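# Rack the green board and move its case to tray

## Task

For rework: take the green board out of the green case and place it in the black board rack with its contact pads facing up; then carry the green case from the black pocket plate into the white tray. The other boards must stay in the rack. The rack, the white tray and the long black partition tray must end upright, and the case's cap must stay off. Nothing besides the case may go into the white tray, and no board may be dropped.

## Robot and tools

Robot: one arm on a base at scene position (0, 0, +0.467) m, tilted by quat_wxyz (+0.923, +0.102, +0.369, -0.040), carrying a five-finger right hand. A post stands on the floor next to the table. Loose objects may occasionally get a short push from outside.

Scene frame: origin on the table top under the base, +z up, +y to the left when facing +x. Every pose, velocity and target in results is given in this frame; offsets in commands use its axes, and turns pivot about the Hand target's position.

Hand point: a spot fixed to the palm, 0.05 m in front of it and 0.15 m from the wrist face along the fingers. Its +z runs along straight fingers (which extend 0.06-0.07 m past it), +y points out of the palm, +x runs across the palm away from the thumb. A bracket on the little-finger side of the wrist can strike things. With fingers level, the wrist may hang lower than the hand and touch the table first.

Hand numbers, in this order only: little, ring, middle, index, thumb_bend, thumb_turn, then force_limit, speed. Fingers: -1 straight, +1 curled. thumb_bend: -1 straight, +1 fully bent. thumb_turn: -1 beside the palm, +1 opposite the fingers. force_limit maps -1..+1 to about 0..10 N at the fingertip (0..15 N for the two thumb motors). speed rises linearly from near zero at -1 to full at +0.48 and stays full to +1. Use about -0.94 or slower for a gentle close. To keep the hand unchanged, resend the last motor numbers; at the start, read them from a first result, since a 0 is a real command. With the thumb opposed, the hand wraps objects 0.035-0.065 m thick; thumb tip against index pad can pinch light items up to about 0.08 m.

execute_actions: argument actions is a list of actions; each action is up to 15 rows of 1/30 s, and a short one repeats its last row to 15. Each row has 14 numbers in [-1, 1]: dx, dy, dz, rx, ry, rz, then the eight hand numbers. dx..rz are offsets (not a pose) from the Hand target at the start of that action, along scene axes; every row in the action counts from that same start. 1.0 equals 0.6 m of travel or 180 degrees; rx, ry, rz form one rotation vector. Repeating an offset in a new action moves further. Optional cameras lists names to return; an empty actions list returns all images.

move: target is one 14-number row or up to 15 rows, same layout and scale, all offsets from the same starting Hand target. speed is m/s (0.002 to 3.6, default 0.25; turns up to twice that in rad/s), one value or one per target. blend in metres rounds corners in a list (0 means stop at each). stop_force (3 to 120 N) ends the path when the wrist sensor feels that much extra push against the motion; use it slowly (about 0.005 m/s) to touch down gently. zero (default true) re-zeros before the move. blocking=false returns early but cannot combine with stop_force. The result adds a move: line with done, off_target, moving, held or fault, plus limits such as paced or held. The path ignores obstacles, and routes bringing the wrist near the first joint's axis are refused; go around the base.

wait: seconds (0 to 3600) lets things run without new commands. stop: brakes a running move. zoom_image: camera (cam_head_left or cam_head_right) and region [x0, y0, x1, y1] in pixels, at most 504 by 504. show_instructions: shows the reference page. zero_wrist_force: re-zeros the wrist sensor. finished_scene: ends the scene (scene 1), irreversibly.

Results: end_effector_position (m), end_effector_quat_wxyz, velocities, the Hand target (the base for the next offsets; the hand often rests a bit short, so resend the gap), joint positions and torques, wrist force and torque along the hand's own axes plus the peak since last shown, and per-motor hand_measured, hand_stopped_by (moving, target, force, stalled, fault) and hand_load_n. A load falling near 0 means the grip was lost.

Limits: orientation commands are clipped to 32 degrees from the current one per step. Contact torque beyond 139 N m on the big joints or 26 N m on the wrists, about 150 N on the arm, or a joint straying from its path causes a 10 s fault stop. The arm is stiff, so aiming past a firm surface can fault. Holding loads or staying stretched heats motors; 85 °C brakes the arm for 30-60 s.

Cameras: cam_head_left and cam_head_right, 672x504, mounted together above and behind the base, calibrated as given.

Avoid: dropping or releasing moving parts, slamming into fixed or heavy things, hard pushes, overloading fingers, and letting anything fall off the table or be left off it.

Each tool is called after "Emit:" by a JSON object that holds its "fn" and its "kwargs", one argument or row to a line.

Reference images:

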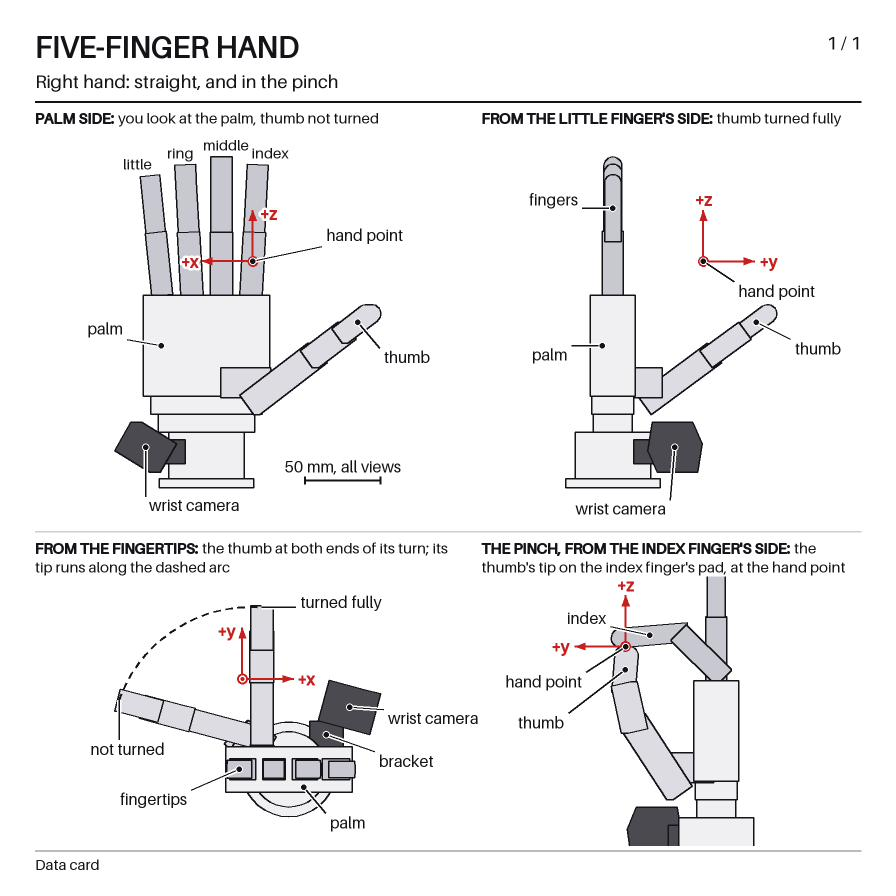

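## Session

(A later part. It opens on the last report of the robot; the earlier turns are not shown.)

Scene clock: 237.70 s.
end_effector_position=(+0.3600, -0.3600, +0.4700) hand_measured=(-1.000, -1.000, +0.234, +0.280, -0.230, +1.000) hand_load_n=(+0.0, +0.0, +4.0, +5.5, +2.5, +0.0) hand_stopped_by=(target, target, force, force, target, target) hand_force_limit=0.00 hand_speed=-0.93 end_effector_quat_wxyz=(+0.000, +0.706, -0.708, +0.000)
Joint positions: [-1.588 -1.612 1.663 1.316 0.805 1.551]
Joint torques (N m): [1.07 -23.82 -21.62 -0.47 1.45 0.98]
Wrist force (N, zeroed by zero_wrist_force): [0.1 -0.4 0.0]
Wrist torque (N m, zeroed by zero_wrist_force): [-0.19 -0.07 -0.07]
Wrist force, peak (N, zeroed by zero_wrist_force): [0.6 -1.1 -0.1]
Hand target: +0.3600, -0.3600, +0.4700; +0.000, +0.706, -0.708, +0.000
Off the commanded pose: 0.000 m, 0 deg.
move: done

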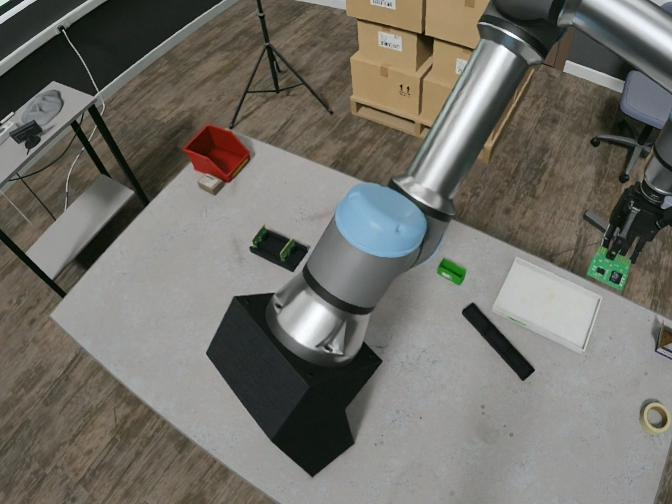

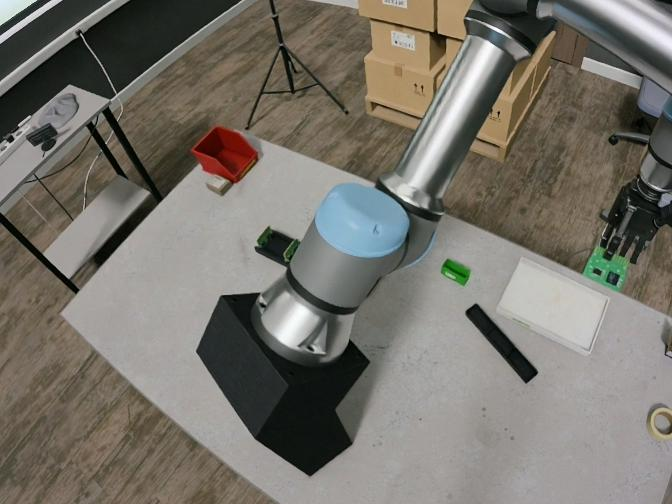

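Emit:
{"fn": "execute_actions", "kwargs": {
  "actions": []
}}

Scene clock: 243.00 s.
end_effector_position=(+0.3600, -0.3600, +0.4700) hand_measured=(-1.000, -1.000, +0.234, +0.280, -0.230, +1.000) hand_load_n=(+0.0, +0.0, +4.0, +5.5, +3.0, +0.0) hand_stopped_by=(target, target, force, force, target, target) hand_force_limit=0.00 hand_speed=-0.93 end_effector_quat_wxyz=(+0.000, +0.706, -0.708, +0.000)
Joint positions: [-1.588 -1.612 1.663 1.316 0.805 1.551]
Joint velocities: within noise
Joint torques (N m): [2.26 -24.2 -21.3 -0.53 1.47 1.22]
Wrist force (N, zeroed by zero_wrist_force): [0.0 -0.4 -0.1]
Wrist torque (N m, zeroed by zero_wrist_force): [-0.19 -0.06 -0.08]
Wrist force, peak (N, zeroed by zero_wrist_force): [0.2 -0.7 -0.1]
Hand target: +0.3600, -0.3600, +0.4700; +0.000, +0.706, -0.708, +0.000
Off the commanded pose: 0.000 m, 0 deg.

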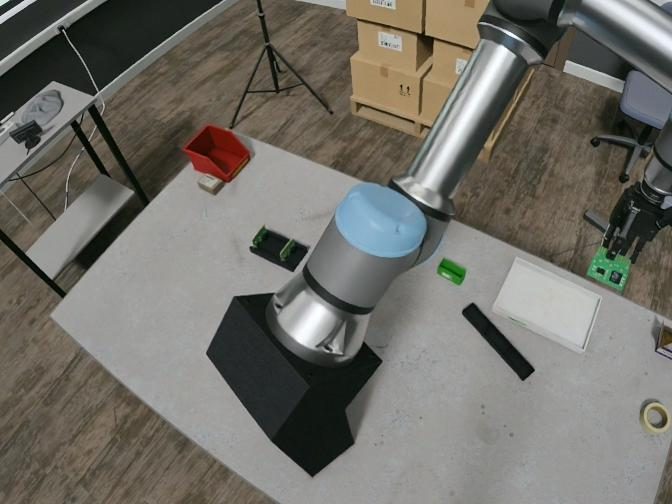

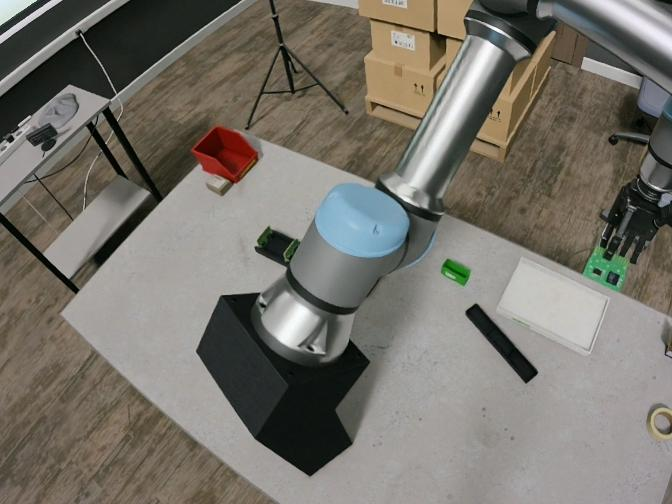

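Emit:
{"fn": "zoom_image", "kwargs": {
  "camera": "cam_head_left",
  "region": [560, 180, 672, 320]
}}

Emit:
{"fn": "zoom_image", "kwargs": {
  "camera": "cam_head_left",
  "region": [220, 200, 340, 290]
}}

Emit:
{"fn": "zoom_image", "kwargs": {
  "camera": "cam_head_left",
  "region": [430, 230, 620, 390]
}}

Scaled by 3.600 from the camera's image (finer frame: 960x720).

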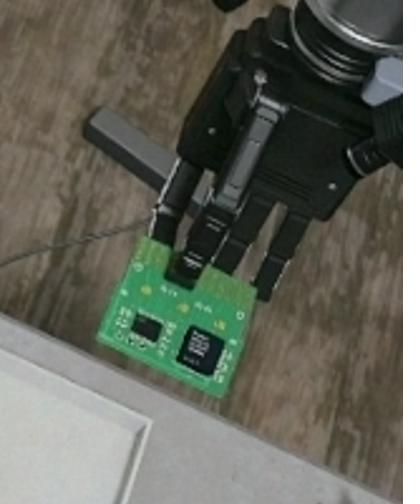

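Scaled by 4.200 from the camera's image (finer frame: 960x720).

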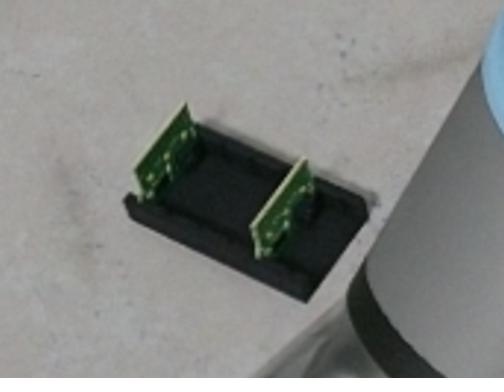

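Scaled by 2.653 from the camera's image (finer frame: 960x720).

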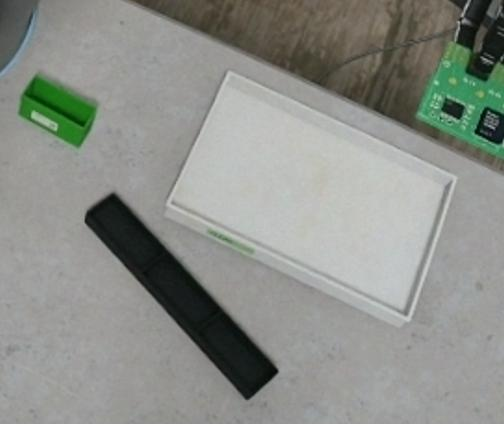

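Emit:
{"fn": "move", "kwargs": {
  "target": [0, 0.15, 0, 0.2490, -0.2490, 0.4538, -1, -1, 0.4, 0.45, -0.23, 1, 0.0, -0.93],
  "speed": 0.17,
  "cameras": ["all"]
}}

Scene clock: 249.60 s.
end_effector_position=(+0.3600, -0.2700, +0.4700) hand_measured=(-1.000, -1.000, +0.234, +0.280, -0.230, +1.000) hand_load_n=(+0.0, +0.0, +3.5, +5.5, +2.5, +0.0) hand_stopped_by=(target, target, force, force, target, target) hand_force_limit=0.00 hand_speed=-0.93 end_effector_quat_wxyz=(-0.481, +0.877, -0.001, -0.001)
Joint positions: [-1.516 -1.419 1.859 2.037 1.148 -0.639]
Joint torques (N m): [-1.49 -11.93 -19.53 4.15 2.17 -1.39]
Wrist force (N, zeroed by zero_wrist_force): [-0.7 0.1 -0.6]
Wrist torque (N m, zeroed by zero_wrist_force): [0.18 0.10 -0.06]
Wrist force, peak (N, zeroed by zero_wrist_force): [-0.5 1.0 -0.1]
Hand target: +0.3600, -0.2700, +0.4700; -0.481, +0.877, -0.001, -0.001
Off the commanded pose: 0.000 m, 0 deg.
move: done

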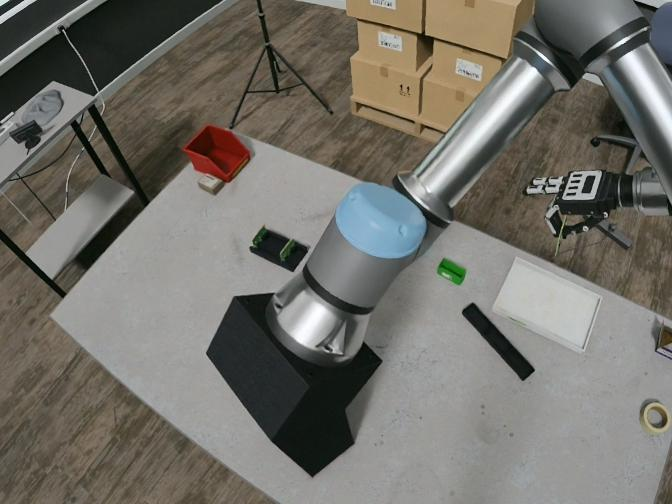

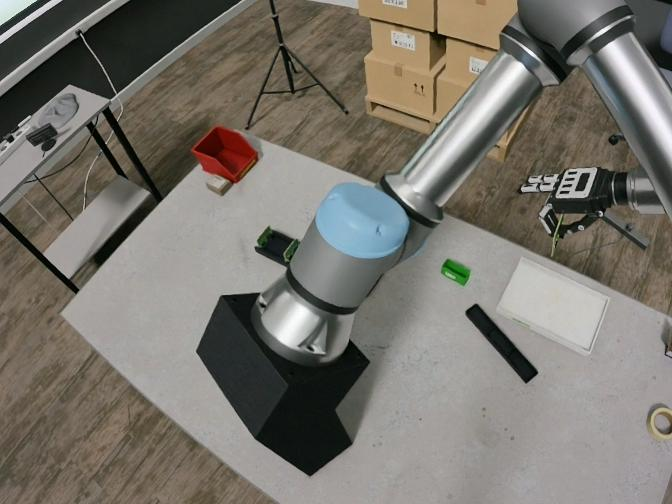

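Emit:
{"fn": "zoom_image", "kwargs": {
  "camera": "cam_head_left",
  "region": [510, 160, 620, 270]
}}

Emit:
{"fn": "zoom_image", "kwargs": {
  "camera": "cam_head_right",
  "region": [510, 160, 620, 270]
}}

Scaled by 4.582 from the camera's image (finer frame: 960x720).

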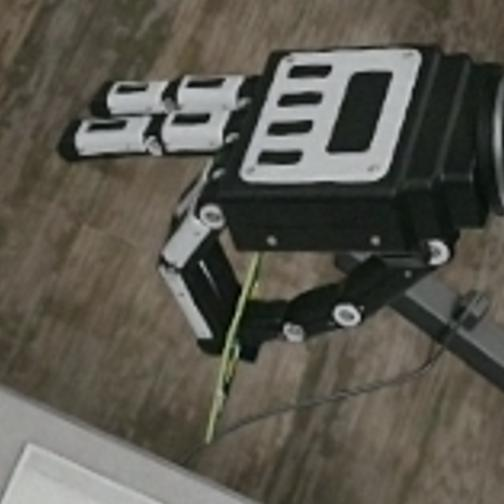

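Scaled by 4.582 from the camera's image (finer frame: 960x720).

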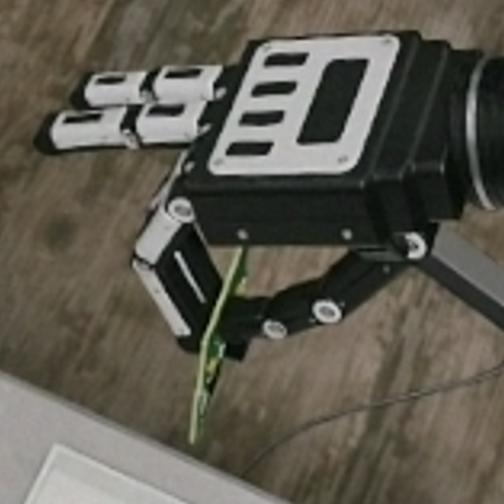

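Emit:
{"fn": "zoom_image", "kwargs": {
  "camera": "cam_head_left",
  "region": [540, 205, 590, 265]
}}

Emit:
{"fn": "zoom_image", "kwargs": {
  "camera": "cam_head_right",
  "region": [535, 205, 585, 265]
}}

Scaled by 8.400 from the camera's image (finer frame: 960x720).

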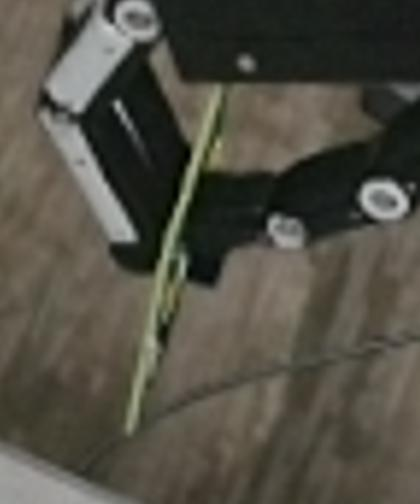

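Scaled by 8.400 from the camera's image (finer frame: 960x720).

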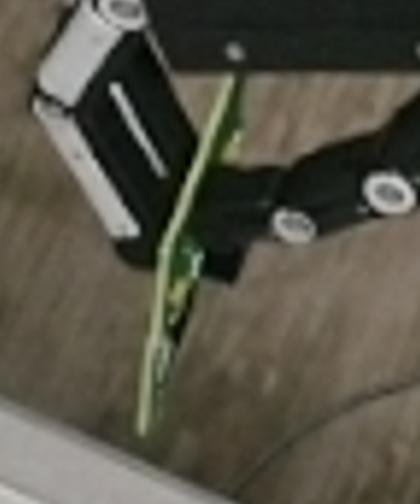

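Emit:
{"fn": "move", "kwargs": {
  "target": [0, 0, 0, 0.0556, 0, 0, -1, -1, 0.4, 0.45, -0.23, 1, 0.0, -0.93],
  "speed": 0.15,
  "cameras": ["all"]
}}

Emit:
{"fn": "zoom_image", "kwargs": {
  "camera": "cam_head_left",
  "region": [540, 205, 590, 265]
}}

Emit:
{"fn": "zoom_image", "kwargs": {
  "camera": "cam_head_right",
  "region": [535, 205, 585, 265]
}}

Scene clock: 254.73 s.
end_effector_position=(+0.3600, -0.2700, +0.4700) hand_measured=(-1.000, -1.000, +0.234, +0.280, -0.230, +1.000) hand_load_n=(+0.0, +0.0, +3.5, +5.5, +2.5, +0.0) hand_stopped_by=(target, target, force, force, target, target) hand_force_limit=0.00 hand_speed=-0.93 end_effector_quat_wxyz=(-0.556, +0.831, -0.001, -0.001)
Joint positions: [-1.462 -1.322 1.811 2.125 1.209 -0.663]
Joint torques (N m): [-3.29 -15.92 -18.27 3.95 2.18 -1.32]
Wrist force (N, zeroed by zero_wrist_force): [-1.2 0.7 -0.3]
Wrist torque (N m, zeroed by zero_wrist_force): [0.24 0.14 -0.03]
Wrist force, peak (N, zeroed by zero_wrist_force): [-1.2 0.8 -0.3]
Hand target: +0.3600, -0.2700, +0.4700; -0.556, +0.831, -0.001, -0.001
Off the commanded pose: 0.000 m, 0 deg.
move: done

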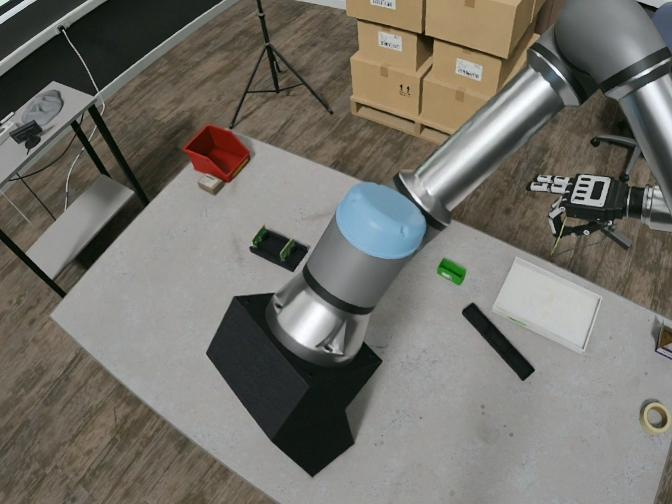

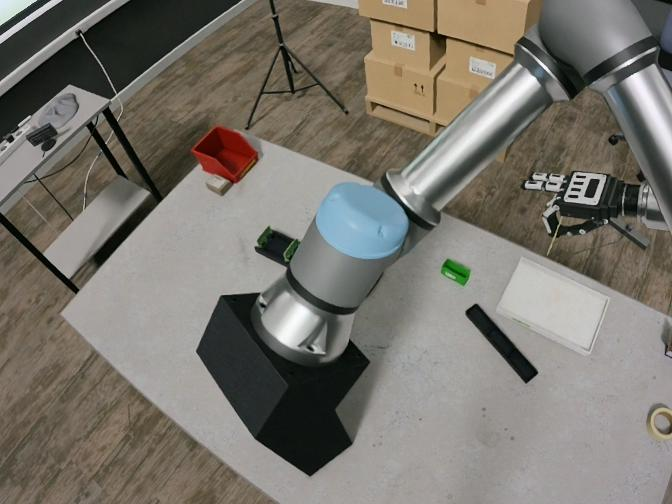

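Scaled by 8.400 from the camera's image (finer frame: 960x720).

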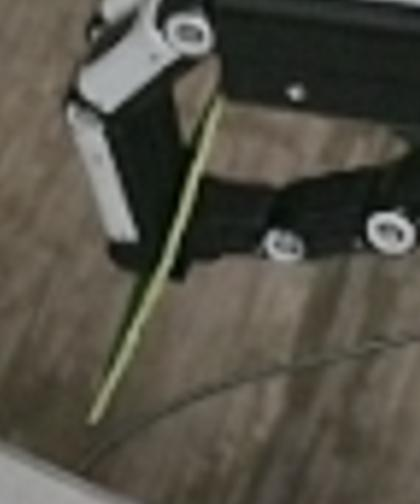

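Scaled by 8.400 from the camera's image (finer frame: 960x720).

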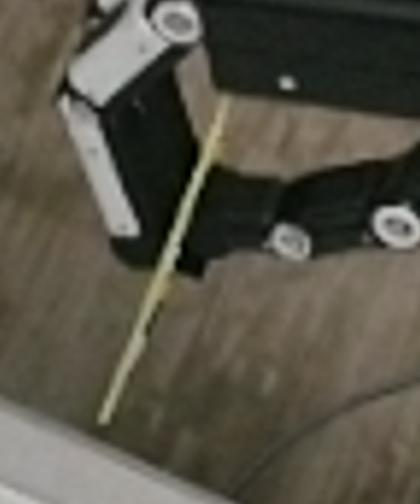

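Emit:
{"fn": "move", "kwargs": {
  "target": [
    [0, 0.2833, -0.2333, 0.0083, 0, 0.0056, -1, -1, 0.4, 0.45, -0.23, 1, 0.0, -0.93],
    [-0.05, 0.7, -0.2833, 0.0083, 0, 0.0056, -1, -1, 0.4, 0.45, -0.23, 1, 0.0, -0.93]
  ],
  "speed": 0.2,
  "blend": [0.05, 0],
  "cameras": ["all"]
}}

Scene clock: 259.77 s.
end_effector_position=(+0.3300, +0.1500, +0.3001) hand_measured=(-1.000, -1.000, +0.234, +0.280, -0.230, +1.000) hand_load_n=(+0.0, +0.0, +3.5, +5.5, +2.5, +0.0) hand_stopped_by=(target, target, force, force, target, target) hand_force_limit=0.00 hand_speed=-0.93 end_effector_quat_wxyz=(-0.567, +0.824, +0.007, -0.006)
Joint positions: [-0.531 -1.172 2.297 0.901 0.547 0.193]
Joint torques (N m): [15.75 -35.63 -2.11 -0.57 0 0.97]
Wrist force (N, zeroed by zero_wrist_force): [-0.7 0.7 -0.9]
Wrist torque (N m, zeroed by zero_wrist_force): [0.22 0.04 -0.24]
Wrist force, peak (N, zeroed by zero_wrist_force): [-1.0 0.5 -1.3]
Hand target: +0.3300, +0.1500, +0.3001; -0.567, +0.824, +0.007, -0.006
Off the commanded pose: 0.000 m, 0 deg.
move: done

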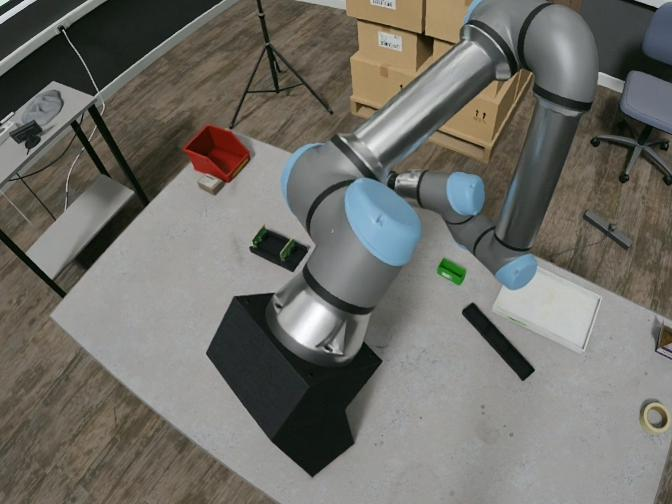

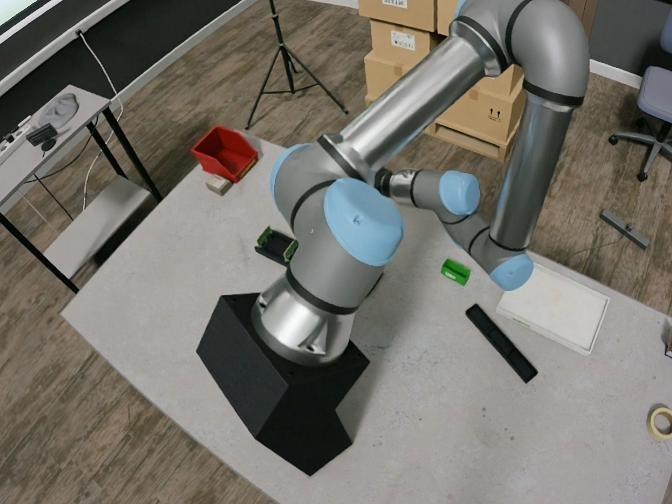

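Emit:
{"fn": "move", "kwargs": {
  "target": [
    [-0.0683, 0.25, -0.1, 0, 0, 0, -1, -1, 0.4, 0.45, -0.23, 1, 0.0, -0.93],
    [-0.0683, 0.4233, -0.2667, 0, 0, 0, -1, -1, 0.4, 0.45, -0.23, 1, 0.0, -0.93]
  ],
  "speed": 0.15,
  "blend": [0.03, 0],
  "cameras": ["all"]
}}

Emit:
{"fn": "zoom_image", "kwargs": {
  "camera": "cam_head_left",
  "region": [220, 190, 320, 290]
}}

Emit:
{"fn": "zoom_image", "kwargs": {
  "camera": "cam_head_right",
  "region": [220, 190, 320, 290]
}}

Scene clock: 262.93 s.
end_effector_position=(+0.2890, +0.4040, +0.1401) hand_measured=(-1.000, -1.000, +0.234, +0.280, -0.230, +1.000) hand_load_n=(+0.0, +0.0, +3.5, +5.5, +2.5, +0.0) hand_stopped_by=(target, target, force, force, target, target) hand_force_limit=0.00 hand_speed=-0.93 end_effector_quat_wxyz=(-0.567, +0.824, +0.007, -0.006)
Joint positions: [0.197 -0.795 1.914 -0.254 0.66 1.536]
Joint torques (N m): [34.29 -20.98 -3.23 0.37 -0.05 1.48]
Wrist force (N, zeroed by zero_wrist_force): [0.4 0.3 -0.9]
Wrist torque (N m, zeroed by zero_wrist_force): [0.16 -0.09 -0.19]
Wrist force, peak (N, zeroed by zero_wrist_force): [-0.3 0.9 -1.8]
Hand target: +0.2890, +0.4040, +0.1400; -0.567, +0.824, +0.007, -0.006
Off the commanded pose: 0.000 m, 0 deg.
move: done

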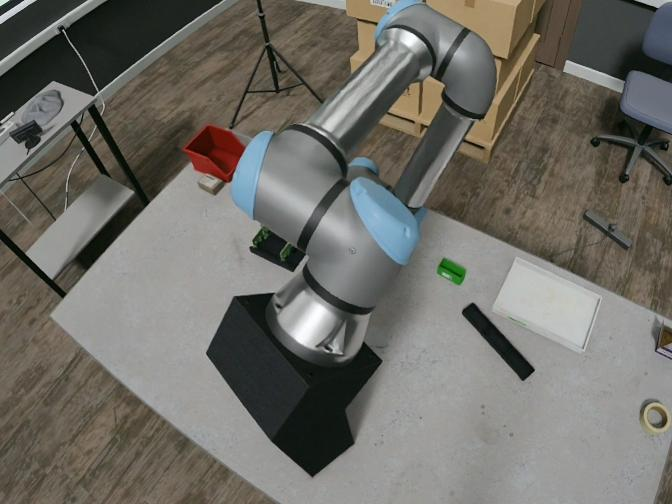

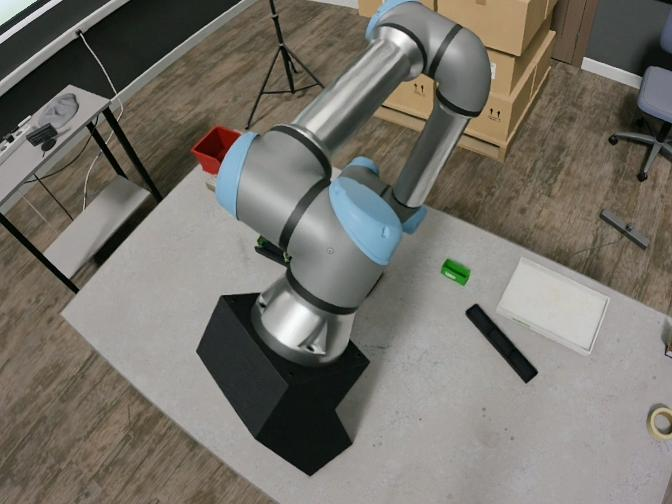

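Scaled by 5.040 from the camera's image (finer frame: 960x720).

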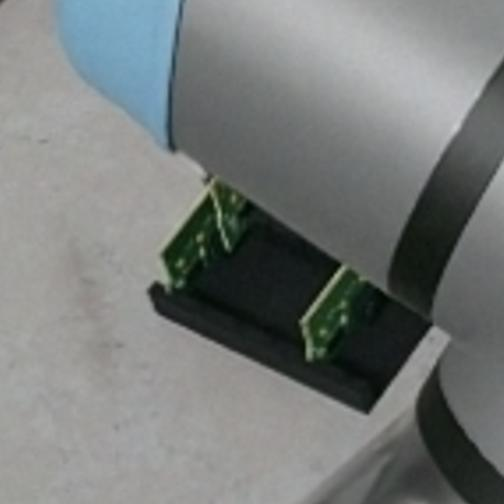

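Scaled by 5.040 from the camera's image (finer frame: 960x720).

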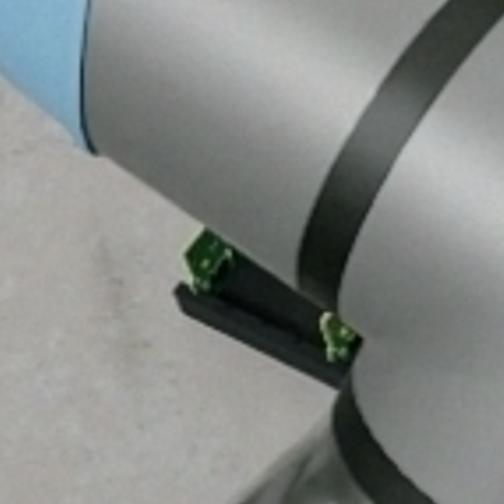

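Emit:
{"fn": "move", "kwargs": {
  "target": [0, 0, -0.075, 0, 0, 0, -1, -1, 0.4, 0.45, -0.23, 1, 0.0, -0.93],
  "speed": 0.06,
  "cameras": ["all"]
}}

Emit:
{"fn": "zoom_image", "kwargs": {
  "camera": "cam_head_left",
  "region": [240, 215, 310, 285]
}}

Emit:
{"fn": "zoom_image", "kwargs": {
  "camera": "cam_head_right",
  "region": [240, 215, 310, 285]
}}

Scene clock: 265.10 s.
end_effector_position=(+0.2890, +0.4040, +0.0951) hand_measured=(-1.000, -1.000, +0.234, +0.280, -0.230, +1.000) hand_load_n=(+0.0, +0.0, +3.5, +5.5, +2.5, -0.5) hand_stopped_by=(target, target, force, force, target, target) hand_force_limit=0.00 hand_speed=-0.93 end_effector_quat_wxyz=(-0.567, +0.824, +0.007, -0.006)
Joint positions: [0.166 -0.69 1.818 -0.231 0.641 1.497]
Joint torques (N m): [10.88 -21.61 -1.87 5.1 -2.94 -1.63]
Wrist force (N, zeroed by zero_wrist_force): [0.3 0.5 -0.7]
Wrist torque (N m, zeroed by zero_wrist_force): [0.20 -0.06 0.00]
Wrist force, peak (N, zeroed by zero_wrist_force): [0.4 0.7 -1.0]
Hand target: +0.2890, +0.4040, +0.0950; -0.567, +0.824, +0.007, -0.006
Off the commanded pose: 0.000 m, 0 deg.
move: done

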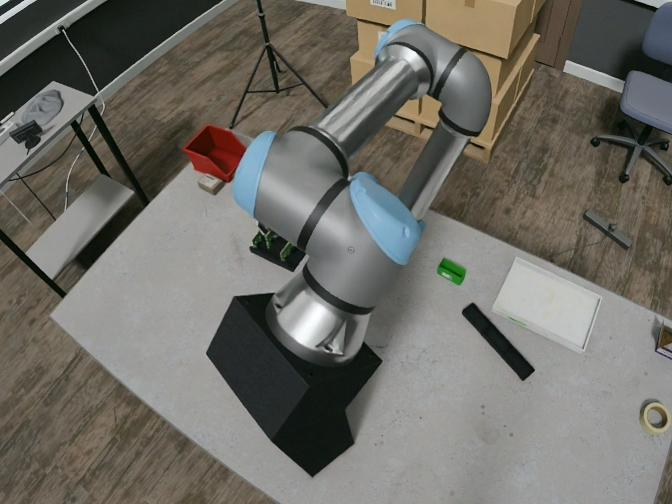

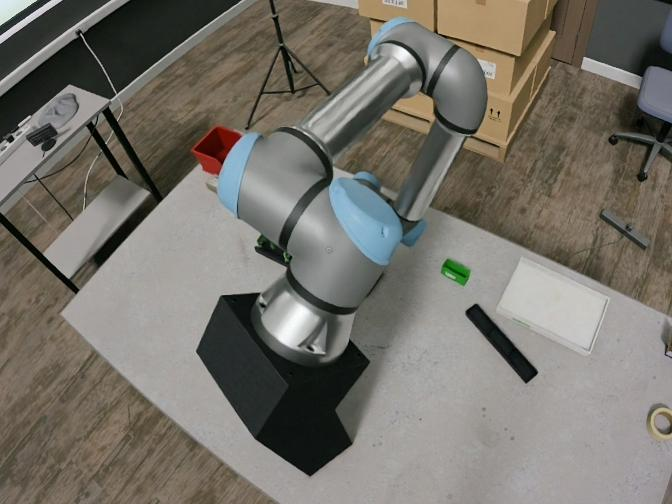

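Scaled by 7.200 from the camera's image (finer frame: 960x720).

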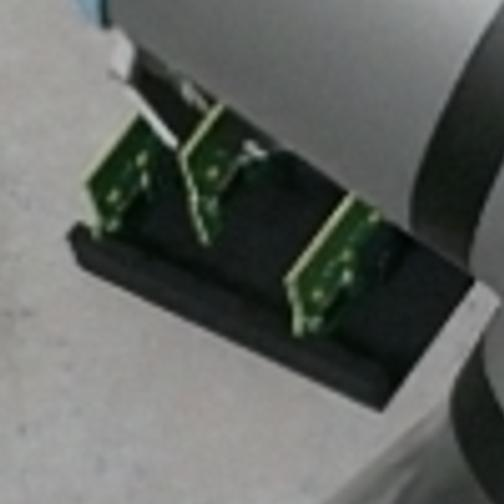

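Scaled by 7.200 from the camera's image (finer frame: 960x720).

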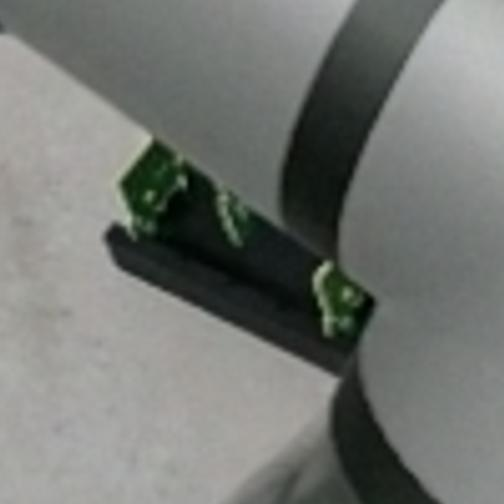

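Emit:
{"fn": "zoom_image", "kwargs": {
  "camera": "cam_head_left",
  "region": [258, 225, 298, 265]
}}

Emit:
{"fn": "zoom_image", "kwargs": {
  "camera": "cam_head_left",
  "region": [245, 220, 285, 260]
}}

Scaled by 12.600 from the camera's image (finer frame: 960x720).

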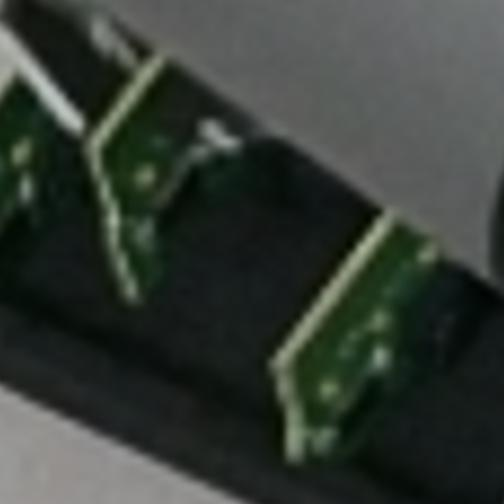

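Scaled by 12.600 from the camera's image (finer frame: 960x720).

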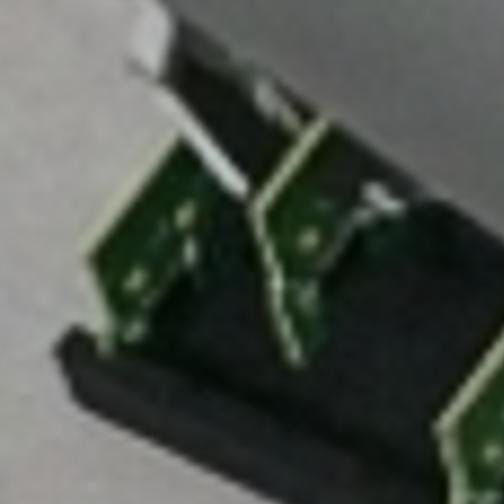

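Emit:
{"fn": "zoom_image", "kwargs": {
  "camera": "cam_head_left",
  "region": [248, 240, 273, 265]
}}

Emit:
{"fn": "zoom_image", "kwargs": {
  "camera": "cam_head_left",
  "region": [266, 246, 291, 271]
}}

Scaled by 20.160 from the camera's image (finer frame: 960x720).

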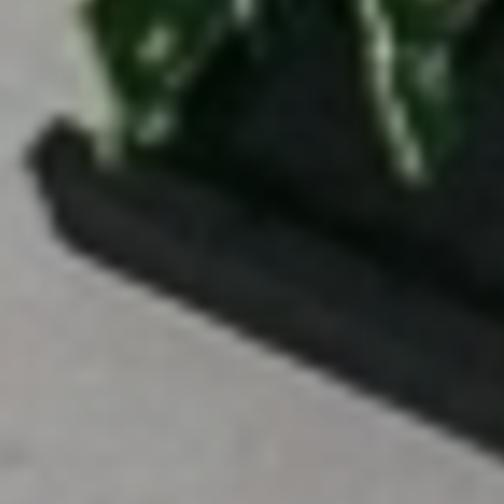

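Scaled by 20.160 from the camera's image (finer frame: 960x720).

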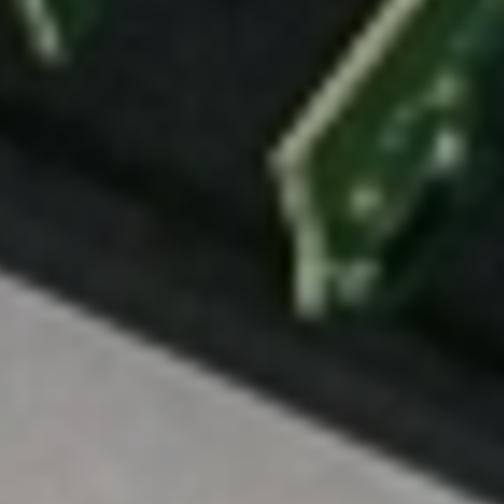

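Emit:
{"fn": "move", "kwargs": {
  "target": [
    [0, 0, 0.12, 0, 0, 0, -1, -1, 0.4, 0.45, -0.23, 1, 0.0, -0.93],
    [0.0367, -0.3733, 0.3333, 0, 0, 0, -1, -1, 0.4, 0.45, -0.23, 1, 0.0, -0.93]
  ],
  "speed": 0.18,
  "blend": [0.03, 0],
  "cameras": ["all"]
}}

Emit:
{"fn": "zoom_image", "kwargs": {
  "camera": "cam_head_left",
  "region": [270, 222, 310, 262]
}}

Emit:
{"fn": "zoom_image", "kwargs": {
  "camera": "cam_head_left",
  "region": [245, 222, 285, 262]
}}

Scene clock: 275.23 s.
end_effector_position=(+0.3110, +0.1801, +0.2950) hand_measured=(-1.000, -1.000, +0.234, +0.280, -0.230, +1.000) hand_load_n=(+0.0, -0.5, +3.5, +5.5, +2.5, +0.0) hand_stopped_by=(target, target, force, force, target, target) hand_force_limit=0.00 hand_speed=-0.93 end_effector_quat_wxyz=(-0.567, +0.824, +0.007, -0.006)
Joint positions: [-0.456 -1.146 2.318 0.737 0.518 0.329]
Joint torques (N m): [-4.82 -18.38 15.35 4.3 0.81 -1.45]
Wrist force (N, zeroed by zero_wrist_force): [-1.1 1.0 -0.9]
Wrist torque (N m, zeroed by zero_wrist_force): [0.27 0.11 -0.01]
Wrist force, peak (N, zeroed by zero_wrist_force): [-1.0 0.5 -1.5]
Hand target: +0.3110, +0.1800, +0.2950; -0.567, +0.824, +0.007, -0.006
Off the commanded pose: 0.000 m, 0 deg.
move: done

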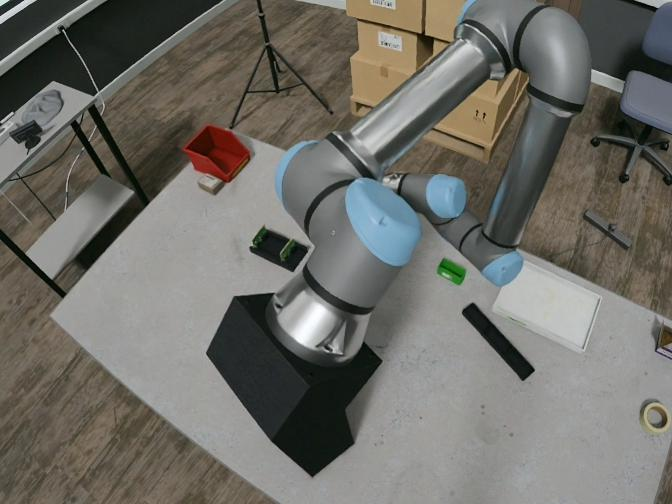

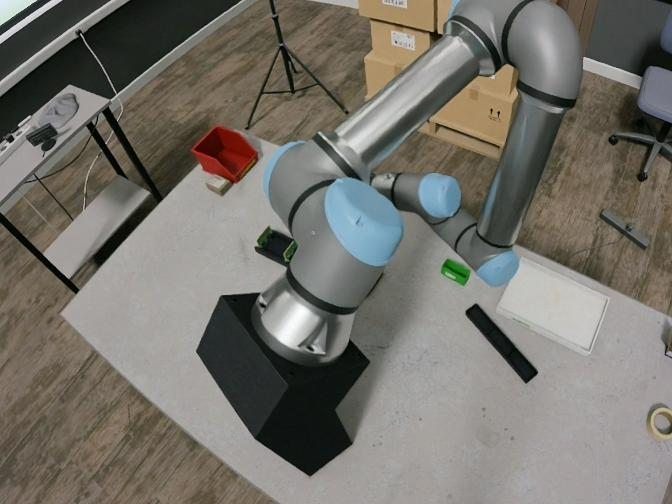

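Scaled by 12.600 from the camera's image (finer frame: 960x720).

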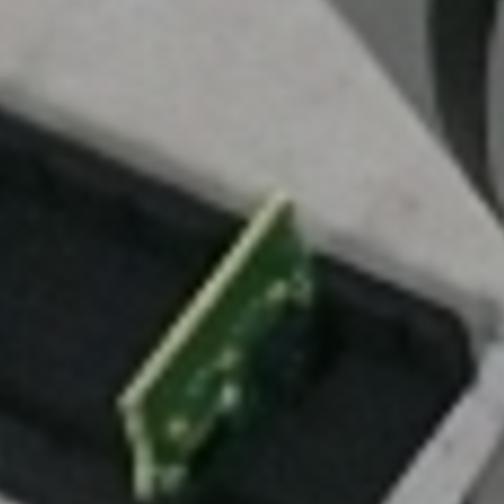

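Scaled by 12.600 from the camera's image (finer frame: 960x720).

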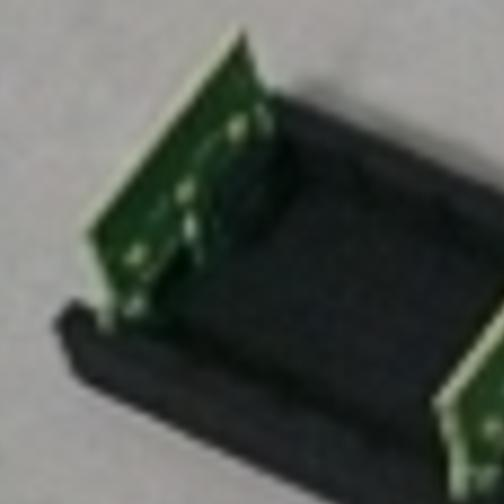

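Emit:
{"fn": "zoom_image", "kwargs": {
  "camera": "cam_head_left",
  "region": [264, 225, 294, 250]
}}

Emit:
{"fn": "zoom_image", "kwargs": {
  "camera": "cam_head_left",
  "region": [262, 228, 280, 242]
}}

Emit:
{"fn": "zoom_image", "kwargs": {
  "camera": "cam_head_right",
  "region": [264, 225, 294, 250]
}}

Scaled by 16.800 from the camera's image (finer frame: 960x720).

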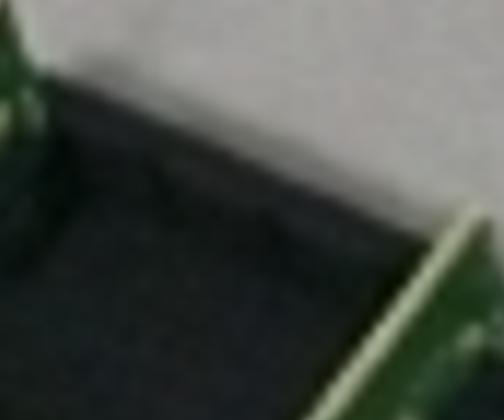

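Scaled by 28.000 from the camera's image (finer frame: 960x720).

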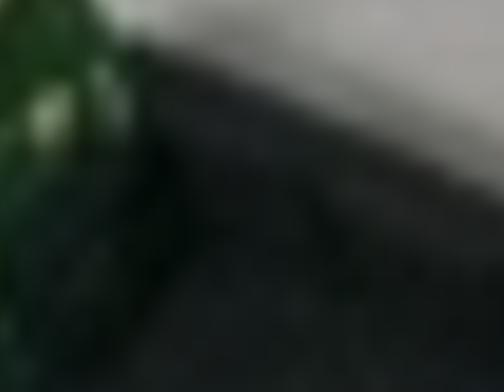

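Scaled by 16.800 from the camera's image (finer frame: 960x720).

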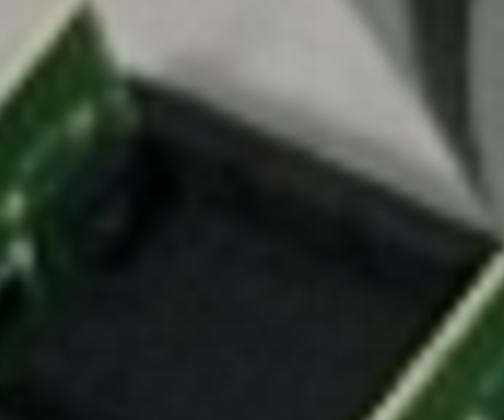

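Emit:
{"fn": "move", "kwargs": {
  "target": [
    [-0.0487, 0.3783, -0.225, 0.0111, 0, 0, -1, -1, 0.4, 0.45, -0.23, 1, 0.0, -0.93],
    [-0.0487, 0.3783, -0.3458, 0.0111, 0, 0, -1, -1, 0.4, 0.45, -0.23, 1, 0.0, -0.93]
  ],
  "speed": [0.18, 0.08],
  "blend": [0.02, 0],
  "cameras": ["cam_head_left"]
}}

Emit:
{"fn": "zoom_image", "kwargs": {
  "camera": "cam_head_left",
  "region": [258, 225, 298, 265]
}}

Emit:
{"fn": "zoom_image", "kwargs": {
  "camera": "cam_head_left",
  "region": [245, 232, 275, 262]
}}

Scene clock: 280.33 s.
end_effector_position=(+0.2818, +0.4070, +0.0876) hand_measured=(-1.000, -1.000, +0.234, +0.280, -0.230, +1.000) hand_load_n=(-0.5, +0.0, +3.5, +5.5, +2.5, +0.0) hand_stopped_by=(target, target, force, force, target, target) hand_force_limit=0.00 hand_speed=-0.93 end_effector_quat_wxyz=(-0.581, +0.814, +0.007, -0.005)
Joint positions: [0.151 -0.65 1.797 -0.23 0.597 1.473]
Joint torques (N m): [10.4 -23.07 -2.8 5.3 -3 -1.48]
Wrist force (N, zeroed by zero_wrist_force): [0.0 0.6 -0.8]
Wrist torque (N m, zeroed by zero_wrist_force): [0.21 -0.03 0.00]
Wrist force, peak (N, zeroed by zero_wrist_force): [-1.1 0.7 -1.8]
Hand target: +0.2818, +0.4070, +0.0875; -0.581, +0.814, +0.007, -0.005
Off the commanded pose: 0.000 m, 0 deg.
move: done

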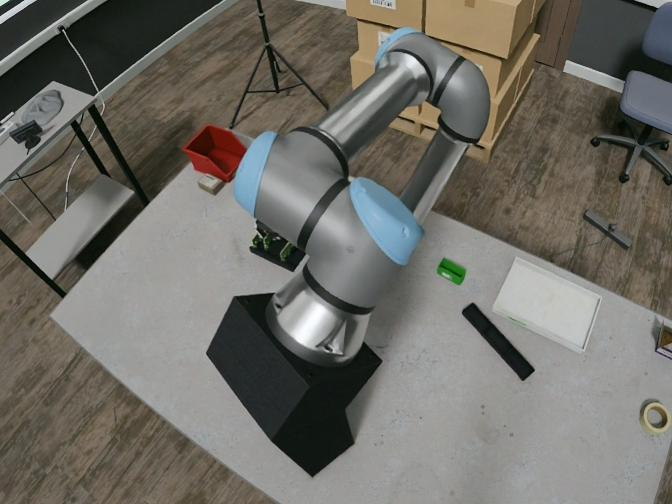

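Scaled by 12.600 from the camera's image (finer frame: 960x720).

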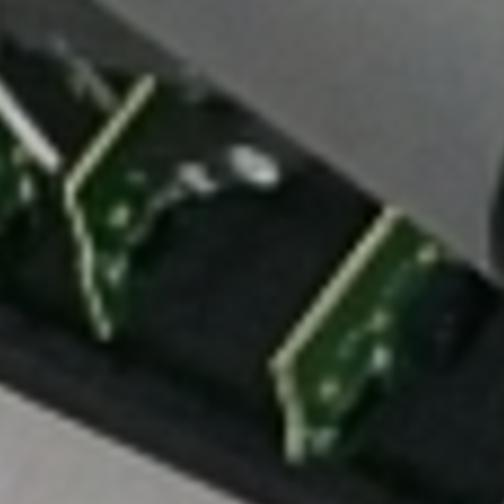

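Scaled by 16.800 from the camera's image (finer frame: 960x720).

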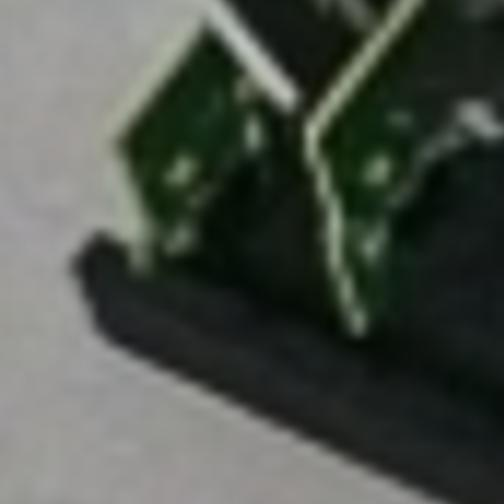

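Emit:
{"fn": "move", "kwargs": {
  "target": [0, 0, -0.0208, 0, 0, 0, -1, -1, 0.4, 0.45, -0.23, 1, 0.0, -0.93],
  "speed": 0.03
}}

Emit:
{"fn": "move", "kwargs": {
  "target": [0, 0, -0.035, 0, 0, 0, -1, -1, 0.4, 0.45, -0.23, 1, 0.0, -0.93],
  "speed": 0.006,
  "stop_force": 3,
  "cameras": ["cam_head_left"]
}}

Emit:
{"fn": "zoom_image", "kwargs": {
  "camera": "cam_head_left",
  "region": [248, 227, 288, 267]
}}

Scene clock: 282.17 s.
end_effector_position=(+0.2818, +0.4070, +0.0751) hand_measured=(-1.000, -1.000, +0.234, +0.280, -0.230, +1.000) hand_load_n=(+0.0, +0.0, +3.5, +5.5, +2.5, +0.5) hand_stopped_by=(target, target, force, force, target, target) hand_force_limit=0.00 hand_speed=-0.93 end_effector_quat_wxyz=(-0.581, +0.814, +0.007, -0.005)
Joint positions: [0.144 -0.621 1.767 -0.219 0.592 1.462]
Joint torques (N m): [10.76 -20.54 -1.43 5.02 -3.06 -1.6]
Wrist force (N, zeroed by zero_wrist_force): [0.0 0.6 -0.7]
Wrist torque (N m, zeroed by zero_wrist_force): [0.20 -0.04 0.03]
Wrist force, peak (N, zeroed by zero_wrist_force): [0.0 0.8 -0.9]
Hand target: +0.2818, +0.4070, +0.0751; -0.581, +0.814, +0.007, -0.005
Off the commanded pose: 0.000 m, 0 deg.
move: done

Scene clock: 286.60 s.
end_effector_position=(+0.2818, +0.4070, +0.0545) hand_measured=(-1.000, -1.000, +0.234, +0.280, -0.230, +1.000) hand_load_n=(+0.0, +0.0, +3.0, +6.0, +2.0, +0.0) hand_stopped_by=(target, target, force, force, target, target) hand_force_limit=0.00 hand_speed=-0.93 end_effector_quat_wxyz=(-0.581, +0.814, +0.007, -0.005)
Joint positions: [0.132 -0.575 1.716 -0.2 0.585 1.445]
Joint torques (N m): [26.47 -38.29 14.35 0 0.16 0.8]
Wrist force (N, zeroed by zero_wrist_force): [-0.1 -2.1 -1.5]
Wrist torque (N m, zeroed by zero_wrist_force): [0.09 -0.02 0.02]
Wrist force, peak (N, zeroed by zero_wrist_force): [-0.2 -5.3 -1.9]
Hand target: +0.2818, +0.4070, +0.0545; -0.581, +0.814, +0.007, -0.005
Off the commanded pose: 0.000 m, 0 deg.
move: contact

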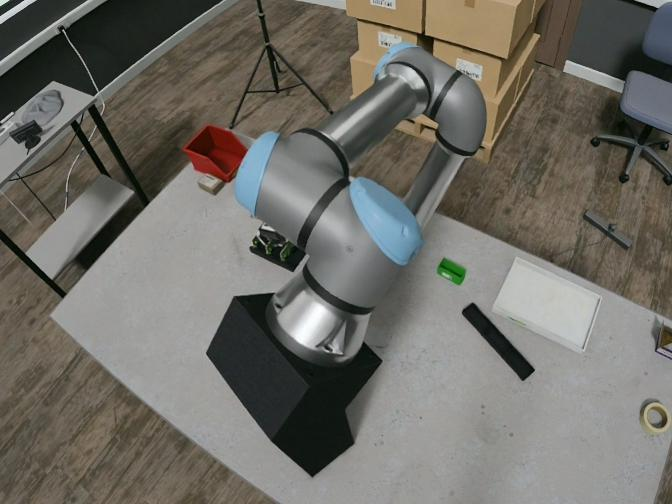

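Scaled by 12.600 from the camera's image (finer frame: 960x720).

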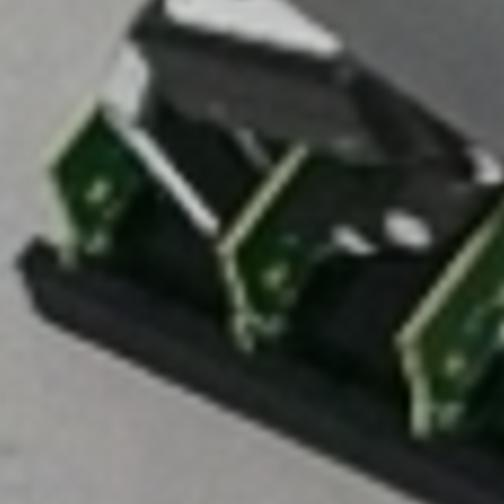

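Emit:
{"fn": "zoom_image", "kwargs": {
  "camera": "cam_head_left",
  "region": [248, 235, 273, 260]
}}

Emit:
{"fn": "zoom_image", "kwargs": {
  "camera": "cam_head_left",
  "region": [263, 240, 288, 265]
}}

Scaled by 20.160 from the camera's image (finer frame: 960x720).

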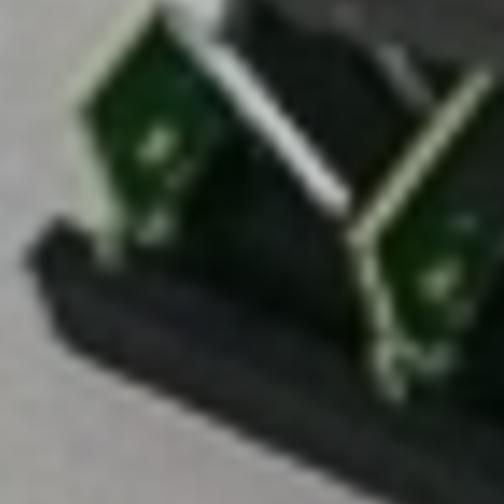

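Scaled by 20.160 from the camera's image (finer frame: 960x720).

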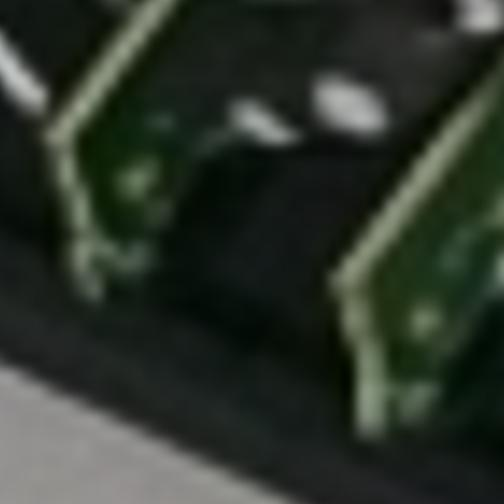

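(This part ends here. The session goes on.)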